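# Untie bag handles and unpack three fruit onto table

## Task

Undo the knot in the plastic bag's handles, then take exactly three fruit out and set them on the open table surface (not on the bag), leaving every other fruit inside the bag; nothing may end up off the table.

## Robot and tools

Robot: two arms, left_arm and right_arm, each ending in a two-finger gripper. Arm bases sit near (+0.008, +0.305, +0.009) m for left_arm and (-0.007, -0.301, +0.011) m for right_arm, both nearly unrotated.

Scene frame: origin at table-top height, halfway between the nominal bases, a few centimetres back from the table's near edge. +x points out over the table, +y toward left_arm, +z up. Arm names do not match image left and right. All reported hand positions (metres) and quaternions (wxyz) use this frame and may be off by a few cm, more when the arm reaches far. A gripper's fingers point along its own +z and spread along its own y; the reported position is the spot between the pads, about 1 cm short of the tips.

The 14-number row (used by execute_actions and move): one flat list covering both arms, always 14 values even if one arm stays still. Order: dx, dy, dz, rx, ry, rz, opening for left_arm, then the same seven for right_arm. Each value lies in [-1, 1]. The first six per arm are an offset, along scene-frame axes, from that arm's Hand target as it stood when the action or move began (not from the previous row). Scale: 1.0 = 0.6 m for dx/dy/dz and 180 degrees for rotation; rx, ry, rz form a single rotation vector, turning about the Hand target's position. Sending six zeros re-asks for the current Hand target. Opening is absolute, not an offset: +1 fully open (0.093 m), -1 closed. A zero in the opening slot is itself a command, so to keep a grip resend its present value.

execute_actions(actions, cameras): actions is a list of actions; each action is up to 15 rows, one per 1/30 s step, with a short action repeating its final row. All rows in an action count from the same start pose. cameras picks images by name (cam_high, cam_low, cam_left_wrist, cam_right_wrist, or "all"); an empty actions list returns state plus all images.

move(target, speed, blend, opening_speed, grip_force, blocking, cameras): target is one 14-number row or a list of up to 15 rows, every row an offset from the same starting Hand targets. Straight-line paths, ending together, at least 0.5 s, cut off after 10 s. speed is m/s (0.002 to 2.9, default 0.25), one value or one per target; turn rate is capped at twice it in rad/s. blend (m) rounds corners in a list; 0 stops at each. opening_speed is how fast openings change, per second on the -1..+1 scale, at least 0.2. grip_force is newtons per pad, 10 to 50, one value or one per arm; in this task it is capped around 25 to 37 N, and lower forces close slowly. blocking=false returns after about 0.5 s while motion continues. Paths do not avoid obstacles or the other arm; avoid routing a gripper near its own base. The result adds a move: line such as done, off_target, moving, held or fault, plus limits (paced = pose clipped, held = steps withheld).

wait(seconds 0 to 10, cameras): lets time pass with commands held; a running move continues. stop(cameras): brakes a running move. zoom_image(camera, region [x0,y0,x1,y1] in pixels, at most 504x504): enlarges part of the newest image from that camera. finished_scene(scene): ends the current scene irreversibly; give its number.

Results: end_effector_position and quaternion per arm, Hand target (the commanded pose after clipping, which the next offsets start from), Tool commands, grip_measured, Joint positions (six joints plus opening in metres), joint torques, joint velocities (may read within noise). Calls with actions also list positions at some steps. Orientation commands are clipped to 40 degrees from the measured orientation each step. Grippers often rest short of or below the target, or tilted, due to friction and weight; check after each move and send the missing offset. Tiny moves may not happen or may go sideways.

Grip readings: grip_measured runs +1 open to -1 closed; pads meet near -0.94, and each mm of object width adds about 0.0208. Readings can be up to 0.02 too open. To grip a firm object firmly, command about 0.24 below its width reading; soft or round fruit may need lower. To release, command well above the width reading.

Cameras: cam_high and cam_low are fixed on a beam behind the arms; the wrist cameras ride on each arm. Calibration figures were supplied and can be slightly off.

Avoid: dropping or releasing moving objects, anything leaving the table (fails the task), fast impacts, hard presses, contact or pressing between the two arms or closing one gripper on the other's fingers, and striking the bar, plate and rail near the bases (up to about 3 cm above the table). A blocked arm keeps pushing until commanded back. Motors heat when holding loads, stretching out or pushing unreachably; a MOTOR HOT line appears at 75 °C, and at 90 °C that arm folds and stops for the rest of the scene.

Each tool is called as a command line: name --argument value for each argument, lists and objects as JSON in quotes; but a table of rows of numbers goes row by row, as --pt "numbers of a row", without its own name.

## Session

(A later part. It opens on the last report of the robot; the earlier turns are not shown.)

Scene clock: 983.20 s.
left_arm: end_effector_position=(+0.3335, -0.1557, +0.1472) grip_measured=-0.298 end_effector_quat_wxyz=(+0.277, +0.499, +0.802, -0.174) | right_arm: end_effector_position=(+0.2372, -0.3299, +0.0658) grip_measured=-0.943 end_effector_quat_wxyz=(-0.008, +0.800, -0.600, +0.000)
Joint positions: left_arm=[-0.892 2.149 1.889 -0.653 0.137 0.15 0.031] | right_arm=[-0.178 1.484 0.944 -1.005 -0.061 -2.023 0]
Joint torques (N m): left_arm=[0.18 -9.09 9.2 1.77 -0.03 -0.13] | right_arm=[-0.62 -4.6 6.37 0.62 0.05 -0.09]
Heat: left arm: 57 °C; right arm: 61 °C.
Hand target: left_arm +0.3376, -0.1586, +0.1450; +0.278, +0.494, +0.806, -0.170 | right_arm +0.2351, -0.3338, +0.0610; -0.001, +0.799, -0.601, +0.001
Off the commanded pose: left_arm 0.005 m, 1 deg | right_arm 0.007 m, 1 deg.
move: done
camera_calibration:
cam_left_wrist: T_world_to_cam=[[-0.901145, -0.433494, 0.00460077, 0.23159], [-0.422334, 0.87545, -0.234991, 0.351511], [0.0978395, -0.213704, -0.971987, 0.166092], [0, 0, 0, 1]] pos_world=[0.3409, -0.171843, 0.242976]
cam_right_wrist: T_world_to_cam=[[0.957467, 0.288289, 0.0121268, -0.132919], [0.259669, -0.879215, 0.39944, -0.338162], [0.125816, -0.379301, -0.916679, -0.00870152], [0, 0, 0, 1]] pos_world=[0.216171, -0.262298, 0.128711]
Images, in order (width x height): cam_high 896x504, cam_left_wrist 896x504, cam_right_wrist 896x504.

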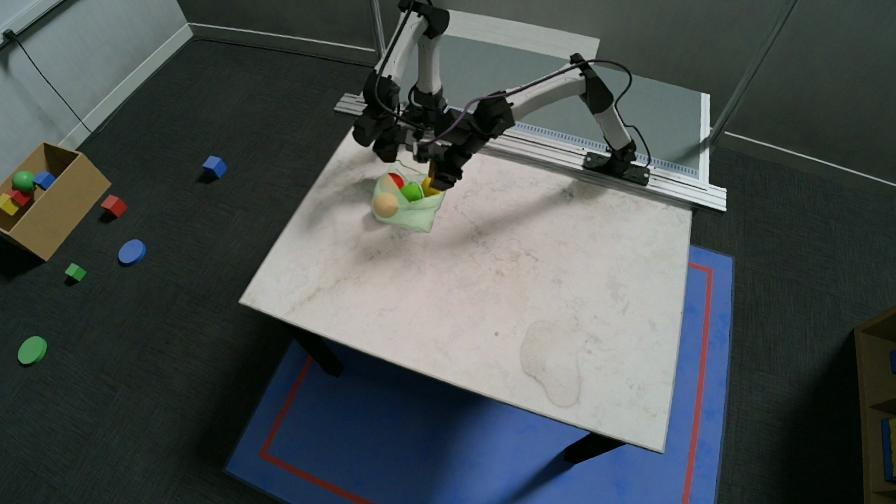

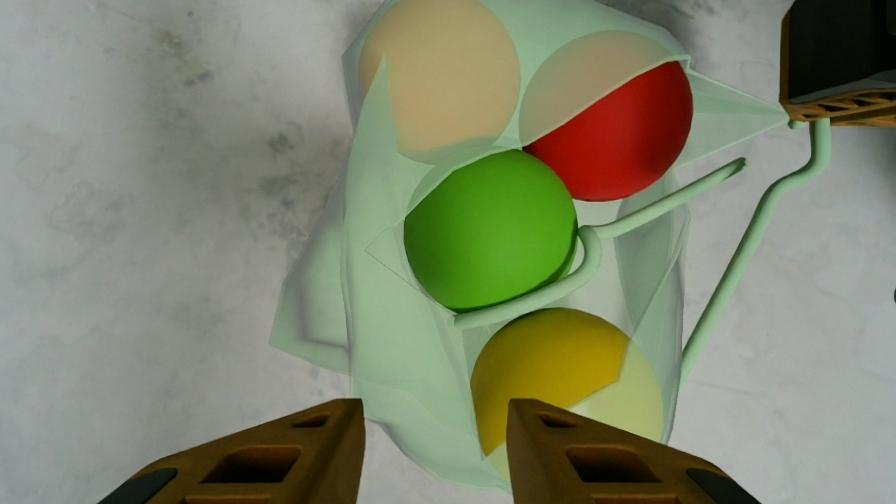

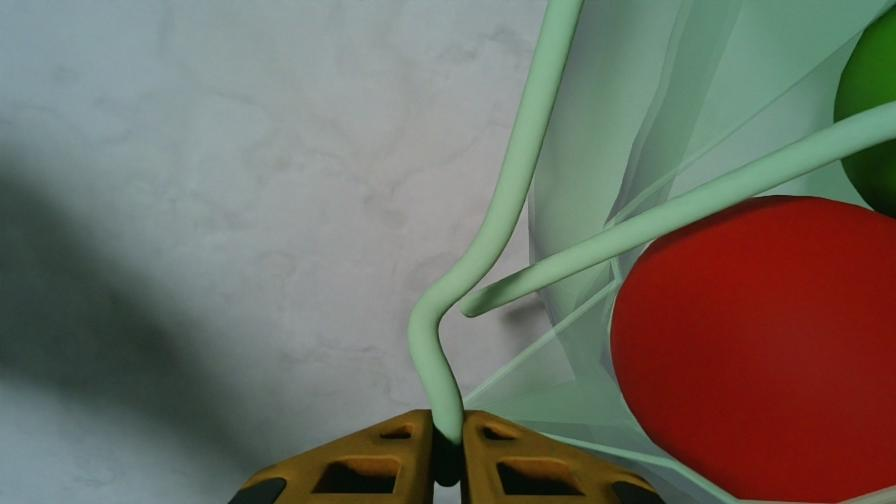

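move --pt "-0.03 0.12 0.08 0 0 0 -0.3 0 0 -0.04 0 0 0 -1" --pt "-0.03 0.12 0.08 0 0 0 -0.3 0 0 -0.04 0 0 0 -0.5" --pt "-0.03 0.12 0.08 0 0 0 -0.3 -0.01 0 0.16 0 0 0 -0.4" --speed 0.12 --cameras '["cam_left_wrist","cam_right_wrist","cam_high"]'

zoom_image --camera "cam_high" --region '[360, 150, 500, 260]'

Scene clock: 1040.20 s.
left_arm: end_effector_position=(+0.3250, -0.0939, +0.1919) grip_measured=-0.298 end_effector_quat_wxyz=(+0.286, +0.490, +0.805, -0.171) | right_arm: end_effector_position=(+0.2290, -0.3295, +0.1459) grip_measured=-0.401 end_effector_quat_wxyz=(-0.001, +0.800, -0.600, -0.013)
Joint positions: left_arm=[-0.822 1.912 1.711 -0.703 0.161 0.192 0.031] | right_arm=[-0.198 1.433 1.219 -1.363 -0.061 -2.044 0.026]
Joint torques (N m): left_arm=[0.62 -10.67 6.04 1.58 0.2 0.06] | right_arm=[-1.03 -6.61 10.88 0.13 0.05 -0.06]
Heat: left arm: 58 °C; right arm: 55 °C.
Hand target: left_arm +0.3196, -0.0866, +0.1931; +0.278, +0.494, +0.806, -0.170 | right_arm +0.2291, -0.3338, +0.1570; -0.001, +0.799, -0.601, +0.001
Off the commanded pose: left_arm 0.009 m, 1 deg | right_arm 0.012 m, 2 deg.
move: off_target (right_arm); target 3's new opening was sent with right_arm's hand 0.012 m and 2 deg from that target
camera_calibration:
cam_left_wrist: T_world_to_cam=[[-0.891146, -0.453696, -0.00422516, 0.246985], [-0.438624, 0.863849, -0.247737, 0.310943], [0.116047, -0.218917, -0.968818, 0.216648], [0, 0, 0, 1]] pos_world=[0.331345, -0.109124, 0.287968]
cam_right_wrist: T_world_to_cam=[[0.957533, 0.287967, -0.0143178, -0.12244], [0.270833, -0.881309, 0.387225, -0.369109], [0.0988894, -0.374658, -0.921874, 0.0743187], [0, 0, 0, 1]] pos_world=[0.209859, -0.262197, 0.209688]
Images, in order (width x height): cam_high 896x504, cam_left_wrist 896x504, cam_right_wrist 896x504.

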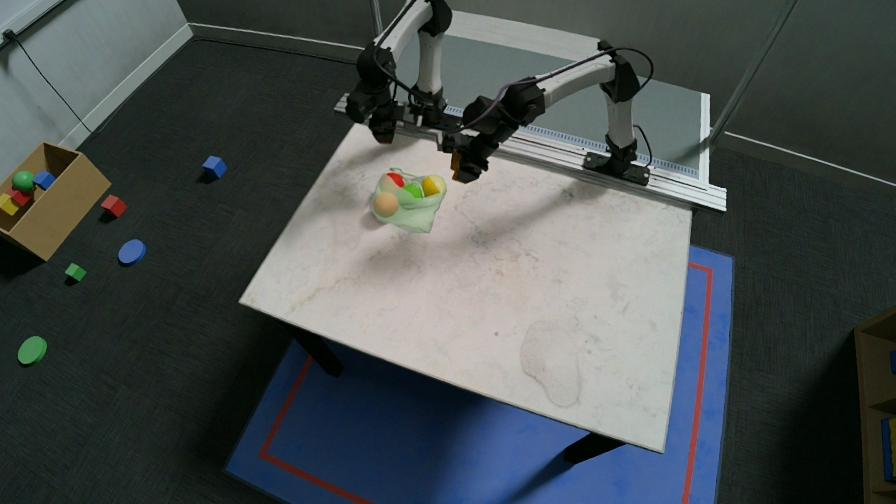

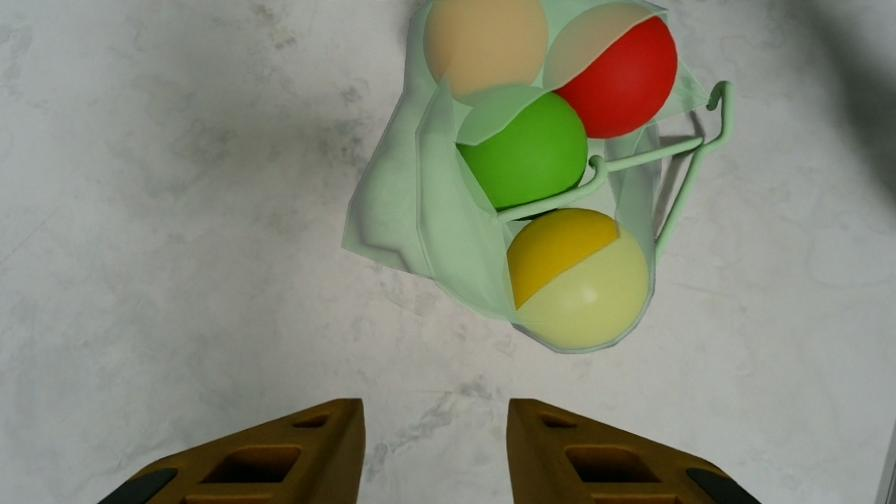

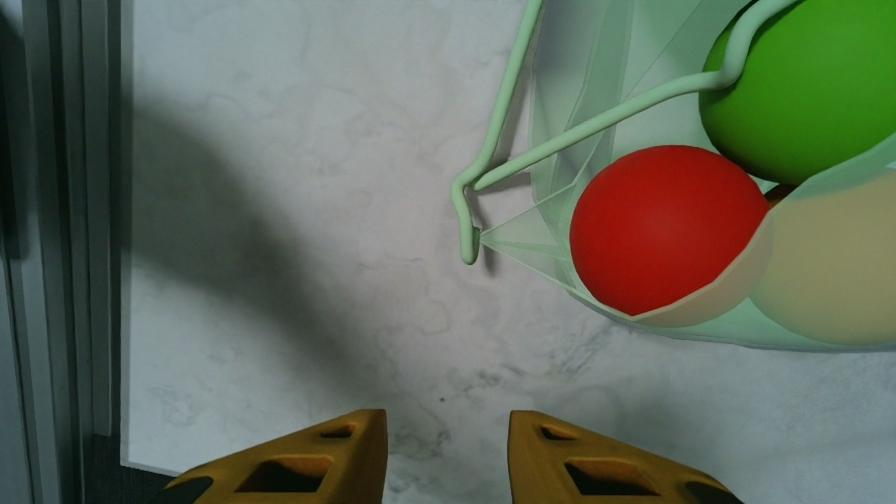

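Scaled by 3.600 from the camera's 896x504 image, which has a finer 1280x720 frame.

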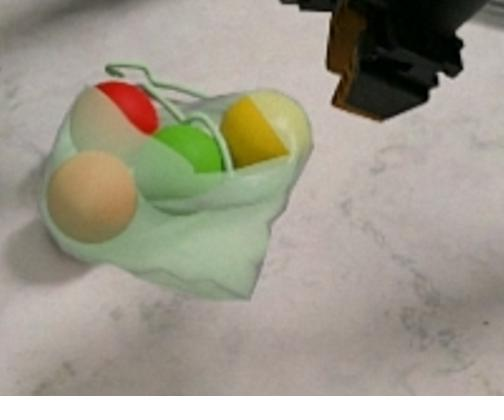

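move --target '[0,0,0,0,0,0,-0.3,0.0363,0.0928,-0.05,0,0,-0.3007,-0.4]' --speed 0.12 --cameras '["cam_left_wrist","cam_right_wrist"]'

Scene clock: 1118.67 s.
left_arm: end_effector_position=(+0.3250, -0.0939, +0.1919) grip_measured=-0.298 end_effector_quat_wxyz=(+0.286, +0.490, +0.805, -0.171) | right_arm: end_effector_position=(+0.2529, -0.2764, +0.1353) grip_measured=-0.401 end_effector_quat_wxyz=(+0.012, -0.441, +0.897, +0.002)
Joint positions: left_arm=[-0.822 1.912 1.711 -0.703 0.161 0.192 0.031] | right_arm=[0.031 1.468 1.219 -1.273 -0.055 -0.873 0.026]
Joint torques (N m): left_arm=[0.61 -10.63 6.05 1.59 0.2 0.07] | right_arm=[0.17 -4.38 6.15 0.77 0.07 0.08]
Heat: left arm: 61 °C; right arm: 61 °C.
Hand target: left_arm +0.3196, -0.0866, +0.1931; +0.278, +0.494, +0.806, -0.170 | right_arm +0.2508, -0.2781, +0.1270; +0.000, -0.439, +0.899, -0.001
Off the commanded pose: left_arm 0.009 m, 1 deg | right_arm 0.009 m, 1 deg.
move: done
camera_calibration:
cam_left_wrist: T_world_to_cam=[[-0.891146, -0.453696, -0.00422516, 0.246985], [-0.438624, 0.863849, -0.247737, 0.310943], [0.116047, -0.218917, -0.968818, 0.216648], [0, 0, 0, 1]] pos_world=[0.331345, -0.109124, 0.287968]
cam_right_wrist: T_world_to_cam=[[0.79706, -0.603851, 0.00768737, -0.369737], [-0.559191, -0.733184, 0.386972, -0.0738256], [-0.228037, -0.312739, -0.922059, 0.181854], [0, 0, 0, 1]] pos_world=[0.294889, -0.220521, 0.199091]
Images, in order (width x height): cam_left_wrist 896x504, cam_right_wrist 896x504.

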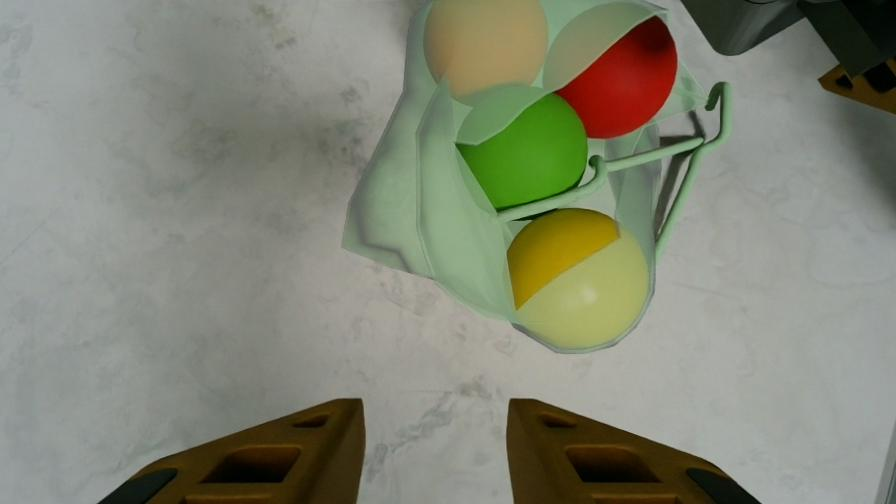

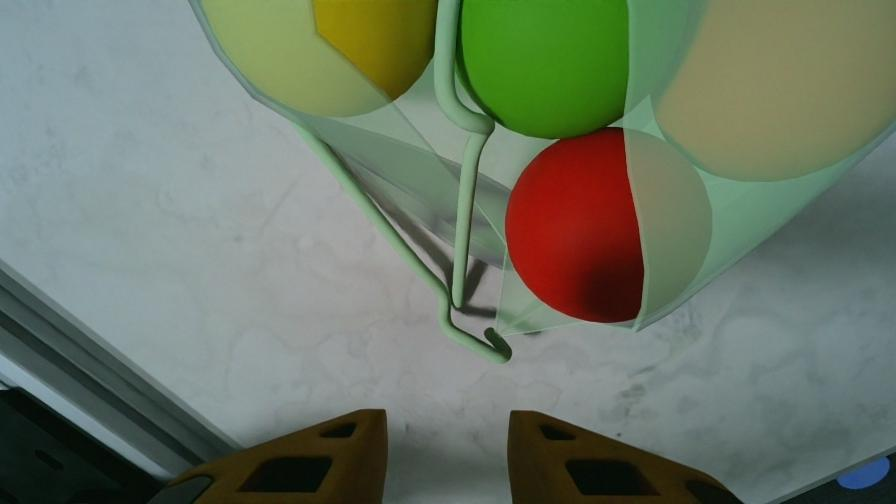

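move --target '[0,0,0,0,0,0,-0.3,0.011,-0.0077,-0.105,0,0,0,-0.65]' --speed 0.1 --cameras '["cam_right_wrist"]'

Scene clock: 1147.80 s.
left_arm: end_effector_position=(+0.3250, -0.0939, +0.1919) grip_measured=-0.298 end_effector_quat_wxyz=(+0.286, +0.490, +0.805, -0.171) | right_arm: end_effector_position=(+0.2587, -0.2790, +0.0697) grip_measured=-0.649 end_effector_quat_wxyz=(+0.007, -0.440, +0.898, +0.004)
Joint positions: left_arm=[-0.822 1.912 1.711 -0.703 0.161 0.192 0.031] | right_arm=[0.031 1.543 1.026 -1.016 -0.055 -0.872 0.014]
Joint torques (N m): left_arm=[0.66 -10.74 6.04 1.59 0.19 0.08] | right_arm=[-0.47 -4.88 6.58 0.72 0.06 0]
Heat: left arm: 62 °C; right arm: 57 °C.
Hand target: left_arm +0.3196, -0.0866, +0.1931; +0.278, +0.494, +0.806, -0.170 | right_arm +0.2574, -0.2827, +0.0640; +0.000, -0.438, +0.899, -0.001
Off the commanded pose: left_arm 0.009 m, 1 deg | right_arm 0.007 m, 1 deg.
move: done
camera_calibration:
cam_right_wrist: T_world_to_cam=[[0.796396, -0.604775, -0.000324384, -0.374855], [-0.556006, -0.732385, 0.393028, -0.0480771], [-0.237931, -0.312825, -0.919527, 0.12433], [0, 0, 0, 1]] pos_world=[0.301384, -0.22302, 0.133099]
Images, in order (width x height): cam_right_wrist 896x504.

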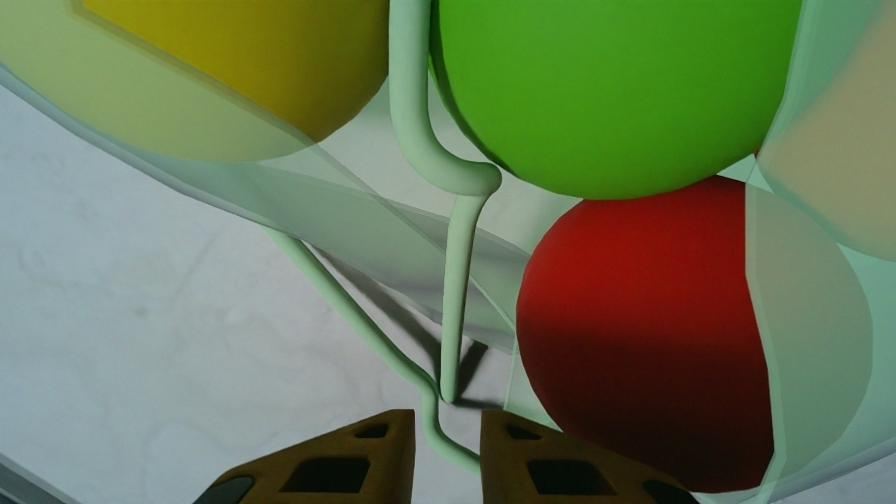

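move --target '[0,0,0,0,0,0,-0.3,-0.0153,-0.0205,-0.075,0,0,0,-0.6]' --speed 0.06 --cameras '["cam_right_wrist"]'

Scene clock: 1168.20 s.
left_arm: end_effector_position=(+0.3250, -0.0939, +0.1919) grip_measured=-0.298 end_effector_quat_wxyz=(+0.286, +0.490, +0.805, -0.171) | right_arm: end_effector_position=(+0.2501, -0.2899, +0.0250) grip_measured=-0.601 end_effector_quat_wxyz=(+0.007, -0.440, +0.898, +0.003)
Joint positions: left_arm=[-0.822 1.912 1.711 -0.703 0.161 0.192 0.031] | right_arm=[-0.003 1.583 0.872 -0.825 -0.055 -0.905 0.016]
Joint torques (N m): left_arm=[0.68 -10.67 6.02 1.6 0.2 0.08] | right_arm=[-1.01 -4.7 6.12 0.79 0.08 -0.04]
Heat: left arm: 62 °C; right arm: 55 °C.
Hand target: left_arm +0.3196, -0.0866, +0.1931; +0.278, +0.494, +0.806, -0.170 | right_arm +0.2484, -0.2950, +0.0190; +0.000, -0.438, +0.899, -0.001
Off the commanded pose: left_arm 0.009 m, 1 deg | right_arm 0.008 m, 1 deg.
move: done
camera_calibration:
cam_right_wrist: T_world_to_cam=[[0.795647, -0.60576, -0.000152815, -0.374777], [-0.556605, -0.731183, 0.394413, -0.0428795], [-0.239032, -0.313729, -0.918933, 0.07764], [0, 0, 0, 1]] pos_world=[0.292882, -0.23402, 0.0882009]
Images, in order (width x height): cam_right_wrist 896x504.

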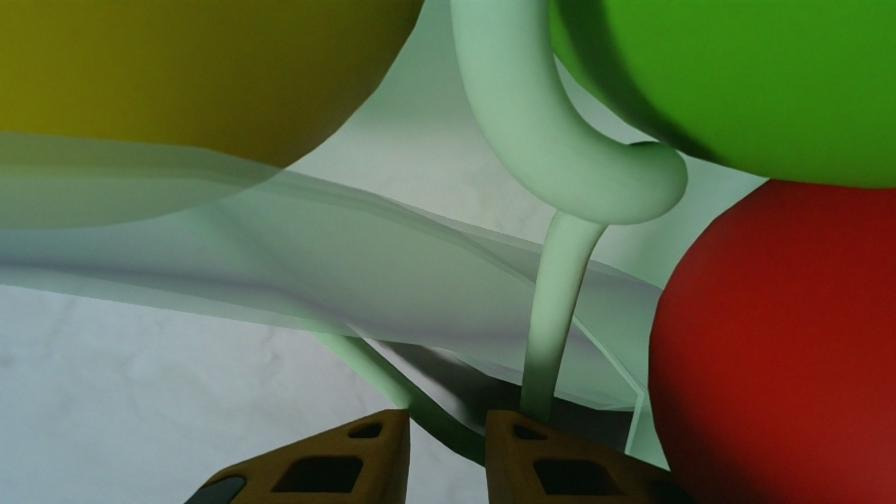

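move --pt "0 0 0 0 0 0 -0.3 0 0 0.09 0 0 0 -0.6" --pt "0 0 0 0 0 0 -0.3 0.063 0.052 0.09 0 0 0 -0.6" --speed 0.1 --cameras '["cam_right_wrist"]'

Scene clock: 1200.57 s.
left_arm: end_effector_position=(+0.3250, -0.0939, +0.1919) grip_measured=-0.298 end_effector_quat_wxyz=(+0.286, +0.490, +0.805, -0.171) | right_arm: end_effector_position=(+0.2828, -0.2627, +0.0696) grip_measured=-0.601 end_effector_quat_wxyz=(+0.006, -0.441, +0.897, +0.004)
Joint positions: left_arm=[-0.822 1.912 1.711 -0.703 0.161 0.192 0.031] | right_arm=[0.084 1.638 1.128 -1.023 -0.053 -0.821 0.016]
Joint torques (N m): left_arm=[0.62 -10.66 6.01 1.6 0.19 0.07] | right_arm=[0.02 -5.57 11.04 0.32 0.09 0.11]
Heat: left arm: 63 °C; right arm: 54 °C.
Hand target: left_arm +0.3196, -0.0866, +0.1931; +0.278, +0.494, +0.806, -0.170 | right_arm +0.2861, -0.2638, +0.0730; +0.000, -0.439, +0.899, -0.001
Off the commanded pose: left_arm 0.009 m, 1 deg | right_arm 0.005 m, 1 deg.
move: done
camera_calibration:
cam_right_wrist: T_world_to_cam=[[0.797684, -0.603069, -0.00278252, -0.384012], [-0.553294, -0.733666, 0.394461, -0.023905], [-0.239929, -0.313116, -0.918909, 0.135421], [0, 0, 0, 1]] pos_world=[0.325585, -0.206722, 0.132801]
Images, in order (width x height): cam_right_wrist 896x504.

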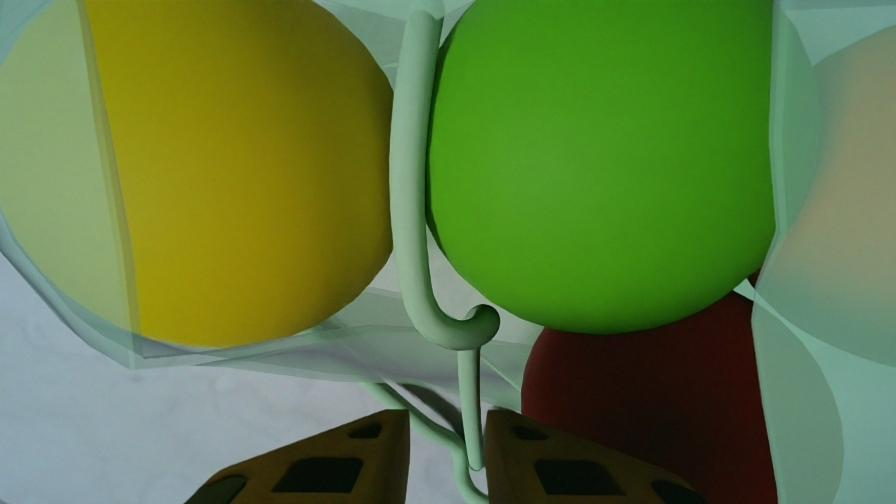

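move --pt "0 0 0 0 0 0 -0.3 0.0103 0.002 -0.045 0 0 0 -0.6" --speed 0.06 --cameras '["cam_right_wrist"]'

Scene clock: 1217.40 s.
left_arm: end_effector_position=(+0.3250, -0.0939, +0.1919) grip_measured=-0.298 end_effector_quat_wxyz=(+0.286, +0.490, +0.805, -0.171) | right_arm: end_effector_position=(+0.2947, -0.2604, +0.0547) grip_measured=-0.601 end_effector_quat_wxyz=(+0.010, -0.441, +0.897, +0.003)
Joint positions: left_arm=[-0.822 1.912 1.711 -0.703 0.161 0.192 0.031] | right_arm=[0.09 1.692 1.128 -0.959 -0.053 -0.814 0.016]
Joint torques (N m): left_arm=[0.62 -10.63 6.02 1.6 0.2 0.08] | right_arm=[0.09 -5.7 6.26 0.86 0.08 0.09]
Heat: left arm: 64 °C; right arm: 55 °C.
Hand target: left_arm +0.3196, -0.0866, +0.1931; +0.278, +0.494, +0.806, -0.170 | right_arm +0.2923, -0.2626, +0.0460; +0.000, -0.439, +0.899, -0.001
Off the commanded pose: left_arm 0.009 m, 1 deg | right_arm 0.009 m, 1 deg.
move: done
camera_calibration:
cam_right_wrist: T_world_to_cam=[[0.797485, -0.603329, 0.00350779, -0.392472], [-0.556976, -0.733955, 0.388699, -0.00848977], [-0.231939, -0.311936, -0.921358, 0.123422], [0, 0, 0, 1]] pos_world=[0.336888, -0.204521, 0.118393]
Images, in order (width x height): cam_right_wrist 896x504.

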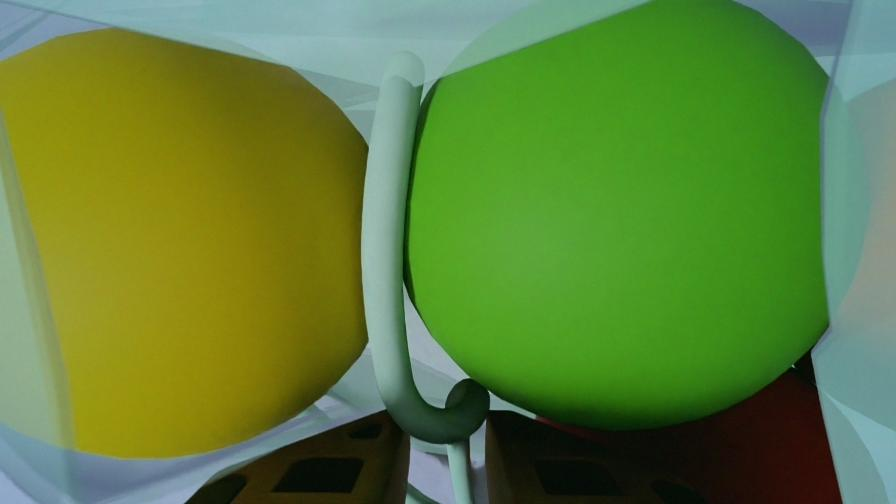

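move --pt "0 0 0 0 0 0 -0.3 0 0 -0.006 0 0 0 -0.6" --pt "0 0 0 0 0 0 -0.3 0 0 -0.006 0 0 0 -1" --speed 0.06 --cameras '["cam_right_wrist"]'

Scene clock: 1225.83 s.
left_arm: end_effector_position=(+0.3250, -0.0939, +0.1919) grip_measured=-0.298 end_effector_quat_wxyz=(+0.286, +0.490, +0.805, -0.171) | right_arm: end_effector_position=(+0.2956, -0.2606, +0.0510) grip_measured=-0.987 end_effector_quat_wxyz=(+0.012, -0.441, +0.897, +0.002)
Joint positions: left_arm=[-0.822 1.912 1.711 -0.703 0.161 0.192 0.031] | right_arm=[0.09 1.698 1.118 -0.941 -0.053 -0.813 0]
Joint torques (N m): left_arm=[0.64 -10.58 5.97 1.6 0.19 0.07] | right_arm=[-0.1 -5.87 6.16 0.79 0.12 0.08]
Heat: left arm: 64 °C; right arm: 54 °C.
Hand target: left_arm +0.3196, -0.0866, +0.1931; +0.278, +0.494, +0.806, -0.170 | right_arm +0.2923, -0.2626, +0.0424; +0.000, -0.439, +0.899, -0.001
Off the commanded pose: left_arm 0.009 m, 1 deg | right_arm 0.009 m, 1 deg.
move: done
camera_calibration:
cam_right_wrist: T_world_to_cam=[[0.797065, -0.603862, 0.00623435, -0.393419], [-0.558779, -0.733564, 0.386847, -0.00594443], [-0.229029, -0.311826, -0.922123, 0.119331], [0, 0, 0, 1]] pos_world=[0.337589, -0.20472, 0.11479]
Images, in order (width x height): cam_right_wrist 896x504.

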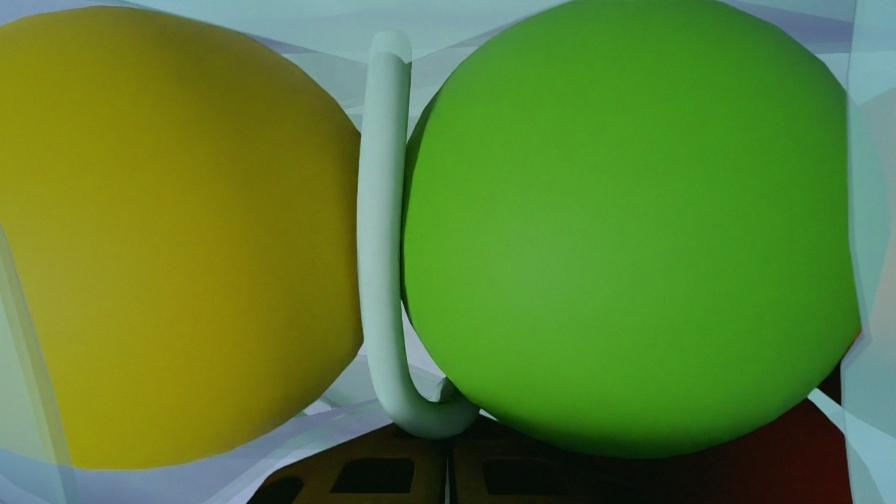

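move --pt "0 0 0 0 0 0 -0.3 0 0 0.08 0 0 0 -1" --speed 0.06 --cameras '["cam_right_wrist"]'

Scene clock: 1231.97 s.
left_arm: end_effector_position=(+0.3250, -0.0939, +0.1919) grip_measured=-0.298 end_effector_quat_wxyz=(+0.286, +0.490, +0.805, -0.171) | right_arm: end_effector_position=(+0.2877, -0.2604, +0.0754) grip_measured=-0.987 end_effector_quat_wxyz=(-0.013, -0.440, +0.898, +0.011)
Joint positions: left_arm=[-0.822 1.912 1.711 -0.703 0.161 0.192 0.031] | right_arm=[0.09 1.687 1.207 -1.094 -0.053 -0.813 0]
Joint torques (N m): left_arm=[0.61 -10.69 6.01 1.6 0.19 0.07] | right_arm=[-0.38 -9.94 10.99 0.21 0.05 -0.01]
Heat: left arm: 64 °C; right arm: 55 °C.
Hand target: left_arm +0.3196, -0.0866, +0.1931; +0.278, +0.494, +0.806, -0.170 | right_arm +0.2922, -0.2626, +0.0904; +0.000, -0.439, +0.899, -0.001
Off the commanded pose: left_arm 0.009 m, 1 deg | right_arm 0.016 m, 2 deg.
move: off_target (right_arm)
camera_calibration:
cam_right_wrist: T_world_to_cam=[[0.795115, -0.605587, -0.0325034, -0.384138], [-0.539057, -0.730288, 0.419639, -0.026882], [-0.277864, -0.31614, -0.907109, 0.151955], [0, 0, 0, 1]] pos_world=[0.333166, -0.204221, 0.136635]
Images, in order (width x height): cam_right_wrist 896x504.

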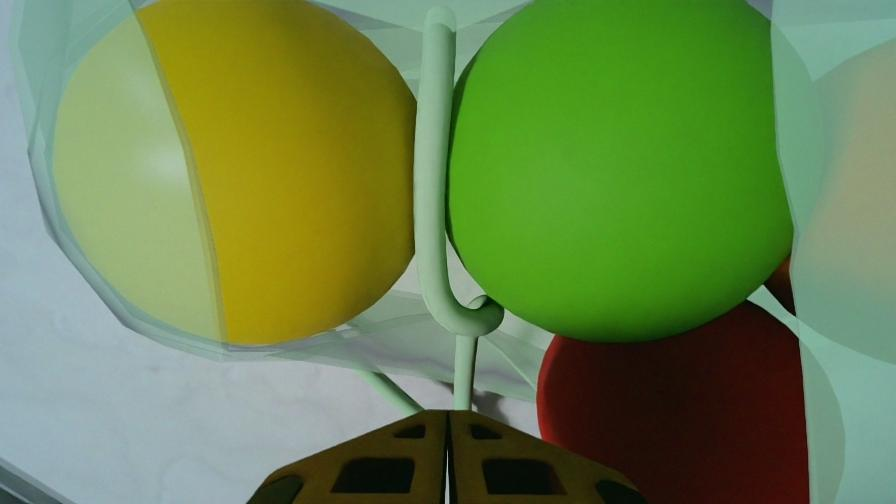

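move --pt "0 0 0 0 0 0 -0.3 0.0025 0.0143 0.0 0 0 0 -0.6" --pt "0 0 0 0 0 0 -0.3 0.0025 0.0143 -0.0883 0 0 0 -0.6" --speed 0.06 --cameras '["cam_right_wrist"]'

Scene clock: 1248.13 s.
left_arm: end_effector_position=(+0.3250, -0.0939, +0.1919) grip_measured=-0.298 end_effector_quat_wxyz=(+0.286, +0.490, +0.805, -0.171) | right_arm: end_effector_position=(+0.2950, -0.2526, +0.0453) grip_measured=-0.601 end_effector_quat_wxyz=(+0.007, -0.440, +0.898, +0.003)
Joint positions: left_arm=[-0.822 1.912 1.711 -0.703 0.161 0.192 0.031] | right_arm=[0.118 1.715 1.116 -0.93 -0.05 -0.784 0.016]
Joint torques (N m): left_arm=[0.57 -10.67 6.02 1.6 0.19 0.07] | right_arm=[0.12 -6.01 6.34 0.8 0.08 0.11]
Heat: left arm: 64 °C; right arm: 56 °C.
Hand target: left_arm +0.3196, -0.0866, +0.1931; +0.278, +0.494, +0.806, -0.170 | right_arm +0.2939, -0.2540, +0.0374; +0.000, -0.438, +0.899, -0.001
Off the commanded pose: left_arm 0.009 m, 1 deg | right_arm 0.008 m, 1 deg.
move: done
camera_calibration:
cam_right_wrist: T_world_to_cam=[[0.796396, -0.604776, -0.000470285, -0.38779], [-0.555708, -0.732087, 0.394001, 0.000921314], [-0.238627, -0.313519, -0.91911, 0.118751], [0, 0, 0, 1]] pos_world=[0.337683, -0.19662, 0.1086]
Images, in order (width x height): cam_right_wrist 896x504.

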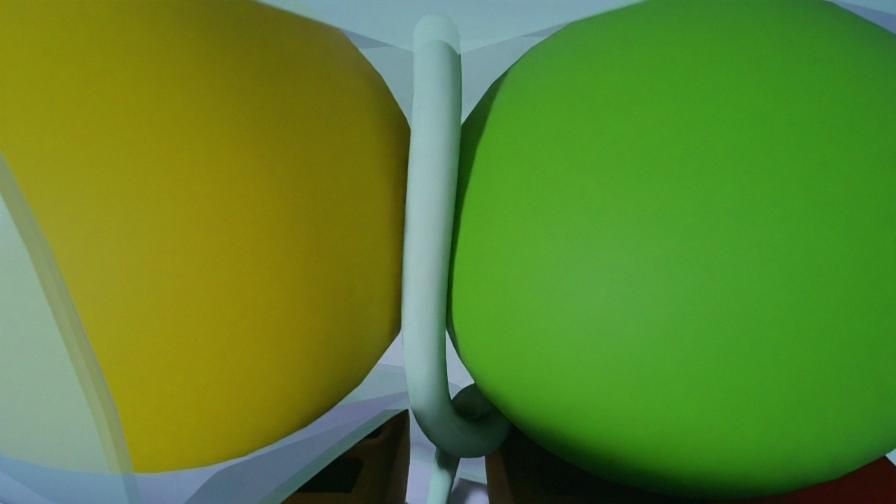

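Bend sits between the fingers now. Close.

move --pt "0 0 0 0 0 0 -0.3 0 0 0 0 0 0 -1" --pt "0 0 0 0 0 0 -0.3 0 0 0.09 0 0 0 -1" --speed 0.06 --cameras '["cam_right_wrist"]'

Scene clock: 1255.97 s.
left_arm: end_effector_position=(+0.3250, -0.0939, +0.1919) grip_measured=-0.298 end_effector_quat_wxyz=(+0.286, +0.490, +0.805, -0.171) | right_arm: end_effector_position=(+0.2894, -0.2521, +0.0763) grip_measured=-0.987 end_effector_quat_wxyz=(-0.014, -0.439, +0.898, +0.010)
Joint positions: left_arm=[-0.822 1.912 1.711 -0.703 0.161 0.192 0.031] | right_arm=[0.118 1.695 1.222 -1.099 -0.05 -0.784 0]
Joint torques (N m): left_arm=[0.7 -10.65 6.05 1.6 0.21 0.07] | right_arm=[-0.5 -10.06 10.71 0.26 0.06 0.01]
Heat: left arm: 64 °C; right arm: 56 °C.
Hand target: left_arm +0.3196, -0.0866, +0.1931; +0.278, +0.494, +0.806, -0.170 | right_arm +0.2938, -0.2541, +0.0913; +0.000, -0.438, +0.899, -0.001
Off the commanded pose: left_arm 0.009 m, 1 deg | right_arm 0.016 m, 2 deg.
move: off_target (right_arm)
camera_calibration:
cam_right_wrist: T_world_to_cam=[[0.794509, -0.606483, -0.030555, -0.380756], [-0.539961, -0.728594, 0.421418, -0.0197981], [-0.277845, -0.318322, -0.906352, 0.155269], [0, 0, 0, 1]] pos_world=[0.334965, -0.195921, 0.137438]
Images, in order (width x height): cam_right_wrist 896x504.

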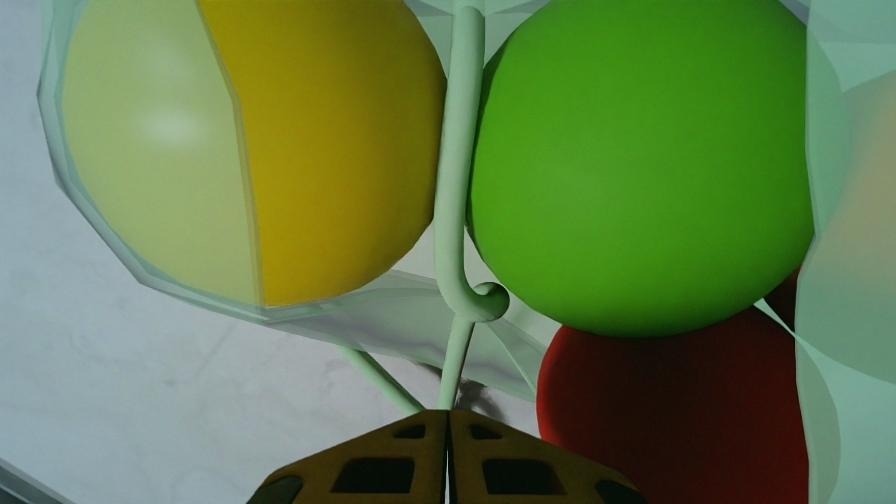

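move --pt "0 0 0 0 0 0 -0.3 0.0228 0.0277 0.0 0 0 0 -0.55" --pt "0 0 0 0 0 0 -0.3 0.0228 0.0277 -0.068 0 0 0 -0.55" --speed 0.06 --cameras '["cam_right_wrist"]'

Scene clock: 1279.43 s.
left_arm: end_effector_position=(+0.3250, -0.0939, +0.1919) grip_measured=-0.298 end_effector_quat_wxyz=(+0.286, +0.490, +0.805, -0.171) | right_arm: end_effector_position=(+0.3088, -0.2361, +0.0585) grip_measured=-0.551 end_effector_quat_wxyz=(+0.008, -0.440, +0.898, +0.004)
Joint positions: left_arm=[-0.822 1.912 1.711 -0.703 0.161 0.192 0.031] | right_arm=[0.163 1.753 1.22 -0.993 -0.049 -0.74 0.019]
Joint torques (N m): left_arm=[0.69 -10.67 6.01 1.59 0.2 0.07] | right_arm=[0.1 -6.61 6.5 0.77 0.05 0.1]
Heat: left arm: 65 °C; right arm: 57 °C.
Hand target: left_arm +0.3196, -0.0866, +0.1931; +0.278, +0.494, +0.806, -0.170 | right_arm +0.3075, -0.2373, +0.0507; +0.000, -0.438, +0.899, -0.001
Off the commanded pose: left_arm 0.009 m, 1 deg | right_arm 0.008 m, 1 deg.
move: done
camera_calibration:
cam_right_wrist: T_world_to_cam=[[0.796479, -0.604666, 0.000091963, -0.388934], [-0.556182, -0.732554, 0.392463, 0.0156275], [-0.237242, -0.312639, -0.919768, 0.139161], [0, 0, 0, 1]] pos_world=[0.351484, -0.18022, 0.121898]
Images, in order (width x height): cam_right_wrist 896x504.

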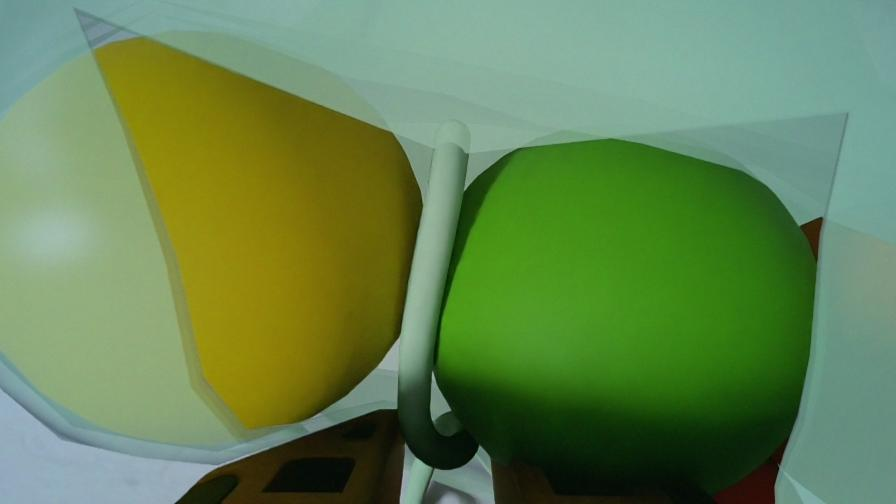

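move --pt "0 0 0 0 0 0 -0.3 0 0 0 0 0 0 -1" --pt "0 0 0 0 0 0 -0.3 0 0 0.09 0 0 0 -1" --speed 0.06 --cameras '["cam_right_wrist"]'

Scene clock: 1294.87 s.
left_arm: end_effector_position=(+0.3250, -0.0939, +0.1919) grip_measured=-0.298 end_effector_quat_wxyz=(+0.286, +0.490, +0.805, -0.171) | right_arm: end_effector_position=(+0.3033, -0.2360, +0.0877) grip_measured=-0.945 end_effector_quat_wxyz=(-0.016, -0.439, +0.898, +0.010)
Joint positions: left_arm=[-0.822 1.912 1.711 -0.703 0.161 0.192 0.031] | right_arm=[0.163 1.747 1.333 -1.16 -0.049 -0.739 0]
Joint torques (N m): left_arm=[0.62 -10.61 5.98 1.6 0.2 0.07] | right_arm=[-0.44 -10.92 10.89 0.21 0.07 0.01]
Heat: left arm: 65 °C; right arm: 56 °C.
Hand target: left_arm +0.3196, -0.0866, +0.1931; +0.278, +0.494, +0.806, -0.170 | right_arm +0.3074, -0.2374, +0.1046; +0.000, -0.438, +0.899, -0.001
Off the commanded pose: left_arm 0.009 m, 1 deg | right_arm 0.018 m, 2 deg.
move: off_target (right_arm)
camera_calibration:
cam_right_wrist: T_world_to_cam=[[0.794041, -0.606963, -0.0331, -0.38128], [-0.538355, -0.727484, 0.425372, -0.00589613], [-0.282265, -0.319943, -0.904413, 0.175314], [0, 0, 0, 1]] pos_world=[0.349062, -0.179622, 0.148444]
Images, in order (width x height): cam_right_wrist 896x504.

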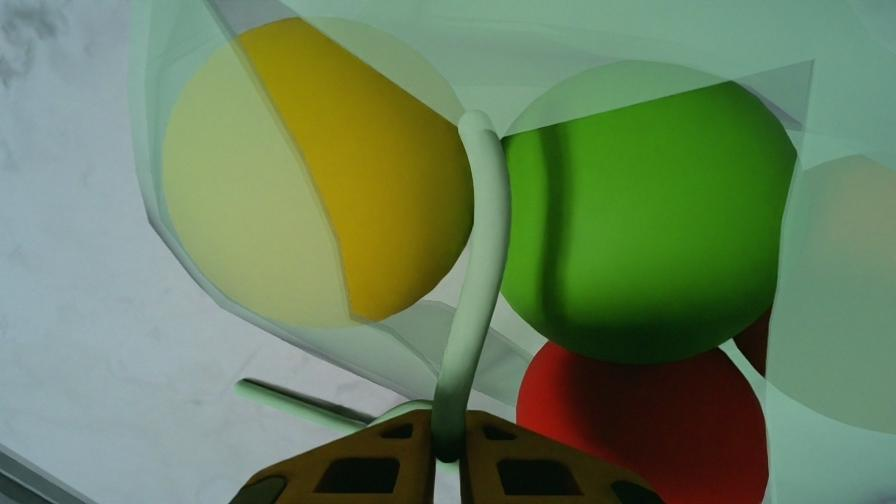

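move --pt "-0.033 0.278 0 0 0 0 -0.3 0 0 0.08 0 0 0 -1" --pt "-0.033 0.278 0 0 0 0 -0.3 0.11 0.14 0.09 0 0 0 -1" --speed '[0.12,0.08]' --cameras '["cam_right_wrist","cam_high","cam_low"]'

zoom_image --camera "cam_high" --region '[360, 150, 500, 260]'

Scene clock: 1317.90 s.
left_arm: end_effector_position=(+0.3074, +0.0761, +0.1959) grip_measured=-0.298 end_effector_quat_wxyz=(+0.287, +0.491, +0.805, -0.168) | right_arm: end_effector_position=(+0.3718, -0.1522, +0.1575) grip_measured=-0.945 end_effector_quat_wxyz=(+0.006, -0.442, +0.897, +0.005)
Joint positions: left_arm=[-0.467 1.464 1.233 -0.75 0.366 0.492 0.031] | right_arm=[0.337 2.055 2.044 -1.51 -0.043 -0.569 0]
Joint torques (N m): left_arm=[0.58 -6.8 5.86 1.44 0.32 0.07] | right_arm=[-0.17 -8.94 11.37 0.32 0.07 0.1]
Heat: left arm: 65 °C; right arm: 59 °C.
Hand target: left_arm +0.2999, +0.0803, +0.1931; +0.278, +0.494, +0.806, -0.170 | right_arm +0.3735, -0.1533, +0.1587; +0.000, -0.438, +0.899, -0.001
Off the commanded pose: left_arm 0.009 m, 1 deg | right_arm 0.002 m, 1 deg.
move: done
camera_calibration:
cam_right_wrist: T_world_to_cam=[[0.798227, -0.602345, -0.00382692, -0.388047], [-0.552507, -0.734682, 0.393673, 0.0714466], [-0.239939, -0.312126, -0.919243, 0.27241], [0, 0, 0, 1]] pos_world=[0.414586, -0.0962217, 0.220799]
Images, in order (width x height): cam_high 896x504, cam_low 896x504, cam_right_wrist 896x504.

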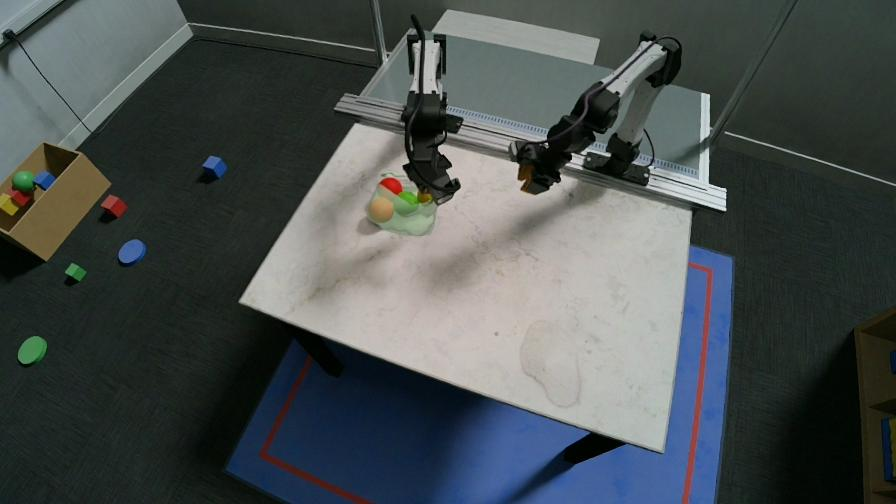

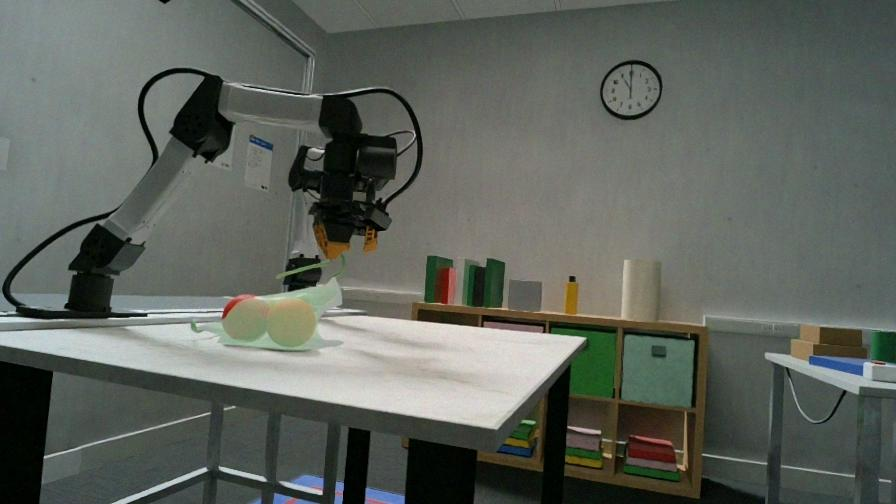

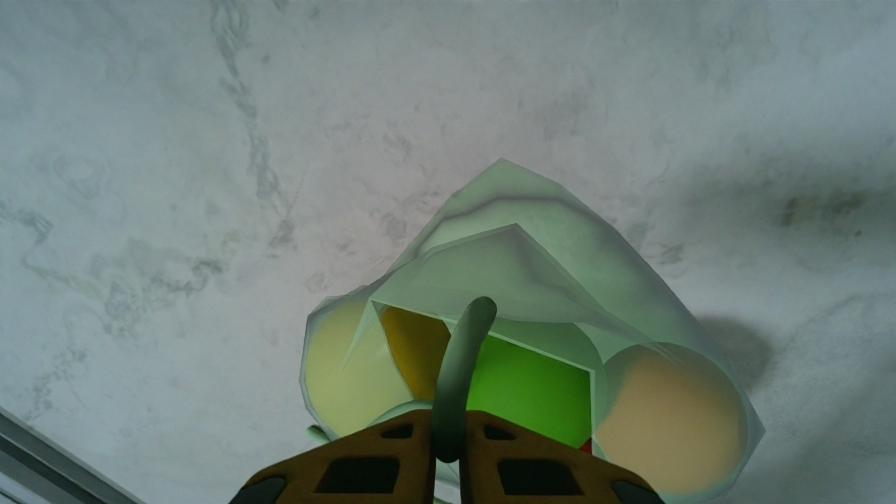

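Scaled by 3.600 from the camera's 896x504 image, which has a finer 1280x720 frame.

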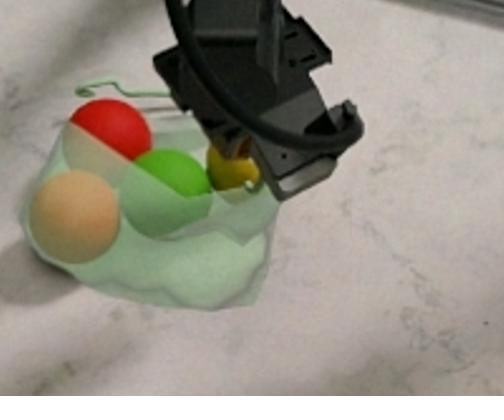

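move --pt "0 0 0 0 0 0 -0.3 0.055 0.07 -0.02 0 0 0 -1" --pt "0 0 0 0 0 0 -0.3 0.065 0.085 -0.16 0 0 0 -1" --speed '[0.08,0.08]' --blend '[0.02,0]' --cameras '["cam_right_wrist","cam_high","cam_low"]'

zoom_image --camera "cam_high" --region '[360, 150, 500, 260]'

Scene clock: 1333.87 s.
left_arm: end_effector_position=(+0.3074, +0.0761, +0.1959) grip_measured=-0.298 end_effector_quat_wxyz=(+0.287, +0.491, +0.805, -0.168) | right_arm: end_effector_position=(+0.4129, -0.1013, +0.0739) grip_measured=-0.945 end_effector_quat_wxyz=(+0.009, -0.441, +0.897, +0.005)
Joint positions: left_arm=[-0.467 1.464 1.233 -0.75 0.366 0.492 0.031] | right_arm=[0.418 2.297 2.111 -1.324 -0.039 -0.486 0]
Joint torques (N m): left_arm=[0.59 -6.76 5.87 1.44 0.33 0.08] | right_arm=[0.01 -10.86 6.91 0.8 0.08 0.05]
Heat: left arm: 62 °C; right arm: 60 °C.
Hand target: left_arm +0.2999, +0.0803, +0.1931; +0.278, +0.494, +0.806, -0.170 | right_arm +0.4124, -0.1024, +0.0626; +0.000, -0.438, +0.899, -0.001
Off the commanded pose: left_arm 0.009 m, 1 deg | right_arm 0.011 m, 1 deg.
move: off_target (right_arm)
camera_calibration:
cam_right_wrist: T_world_to_cam=[[0.797162, -0.603765, -0.000540966, -0.390425], [-0.556098, -0.734575, 0.388785, 0.166308], [-0.235132, -0.309624, -0.921328, 0.21975], [0, 0, 0, 1]] pos_world=[0.455386, -0.0455195, 0.137592]
Images, in order (width x height): cam_high 896x504, cam_low 896x504, cam_right_wrist 896x504.

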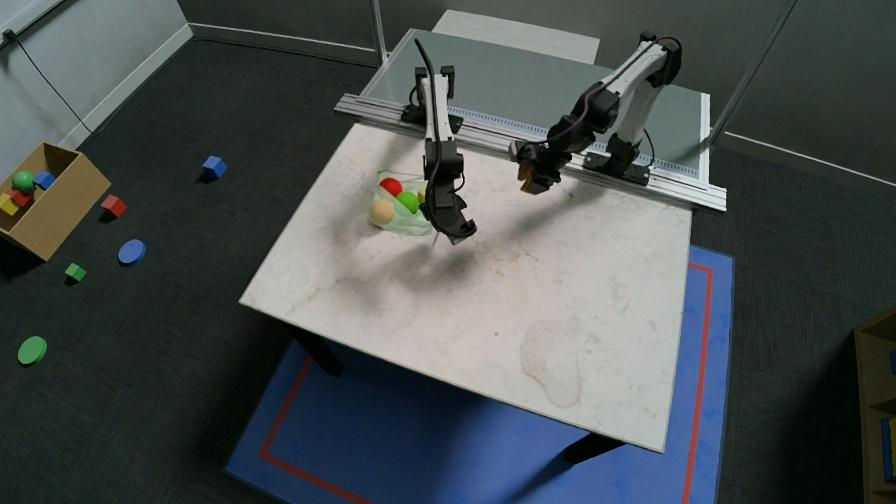

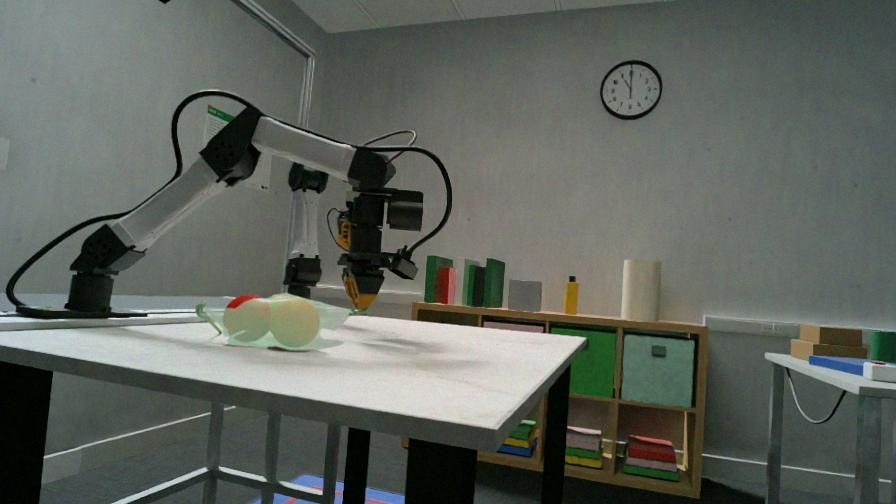

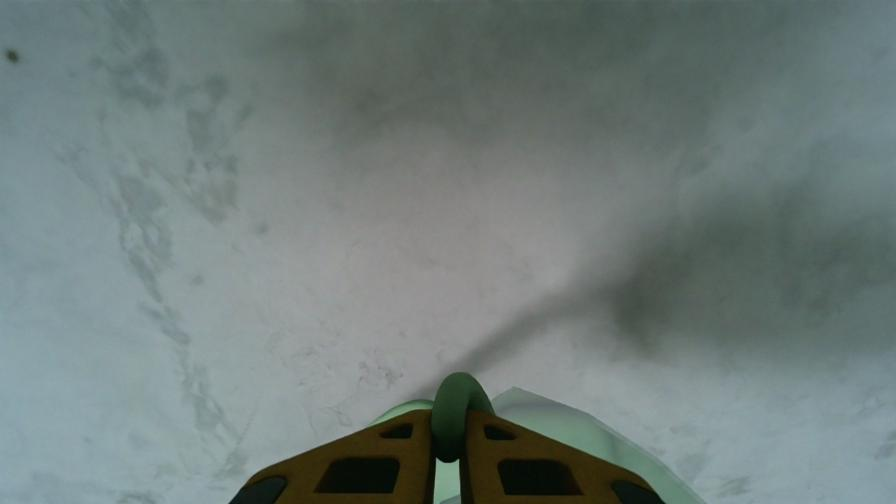

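Scaled by 3.600 from the camera's 896x504 image, which has a finer 1280x720 frame.

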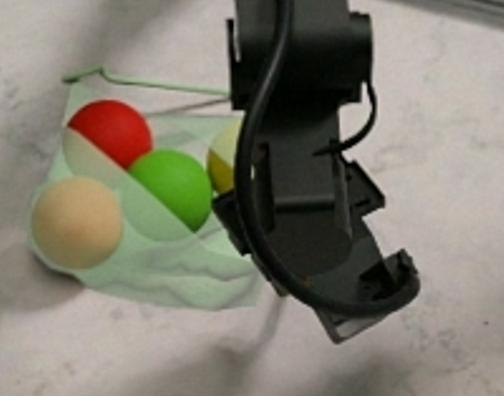

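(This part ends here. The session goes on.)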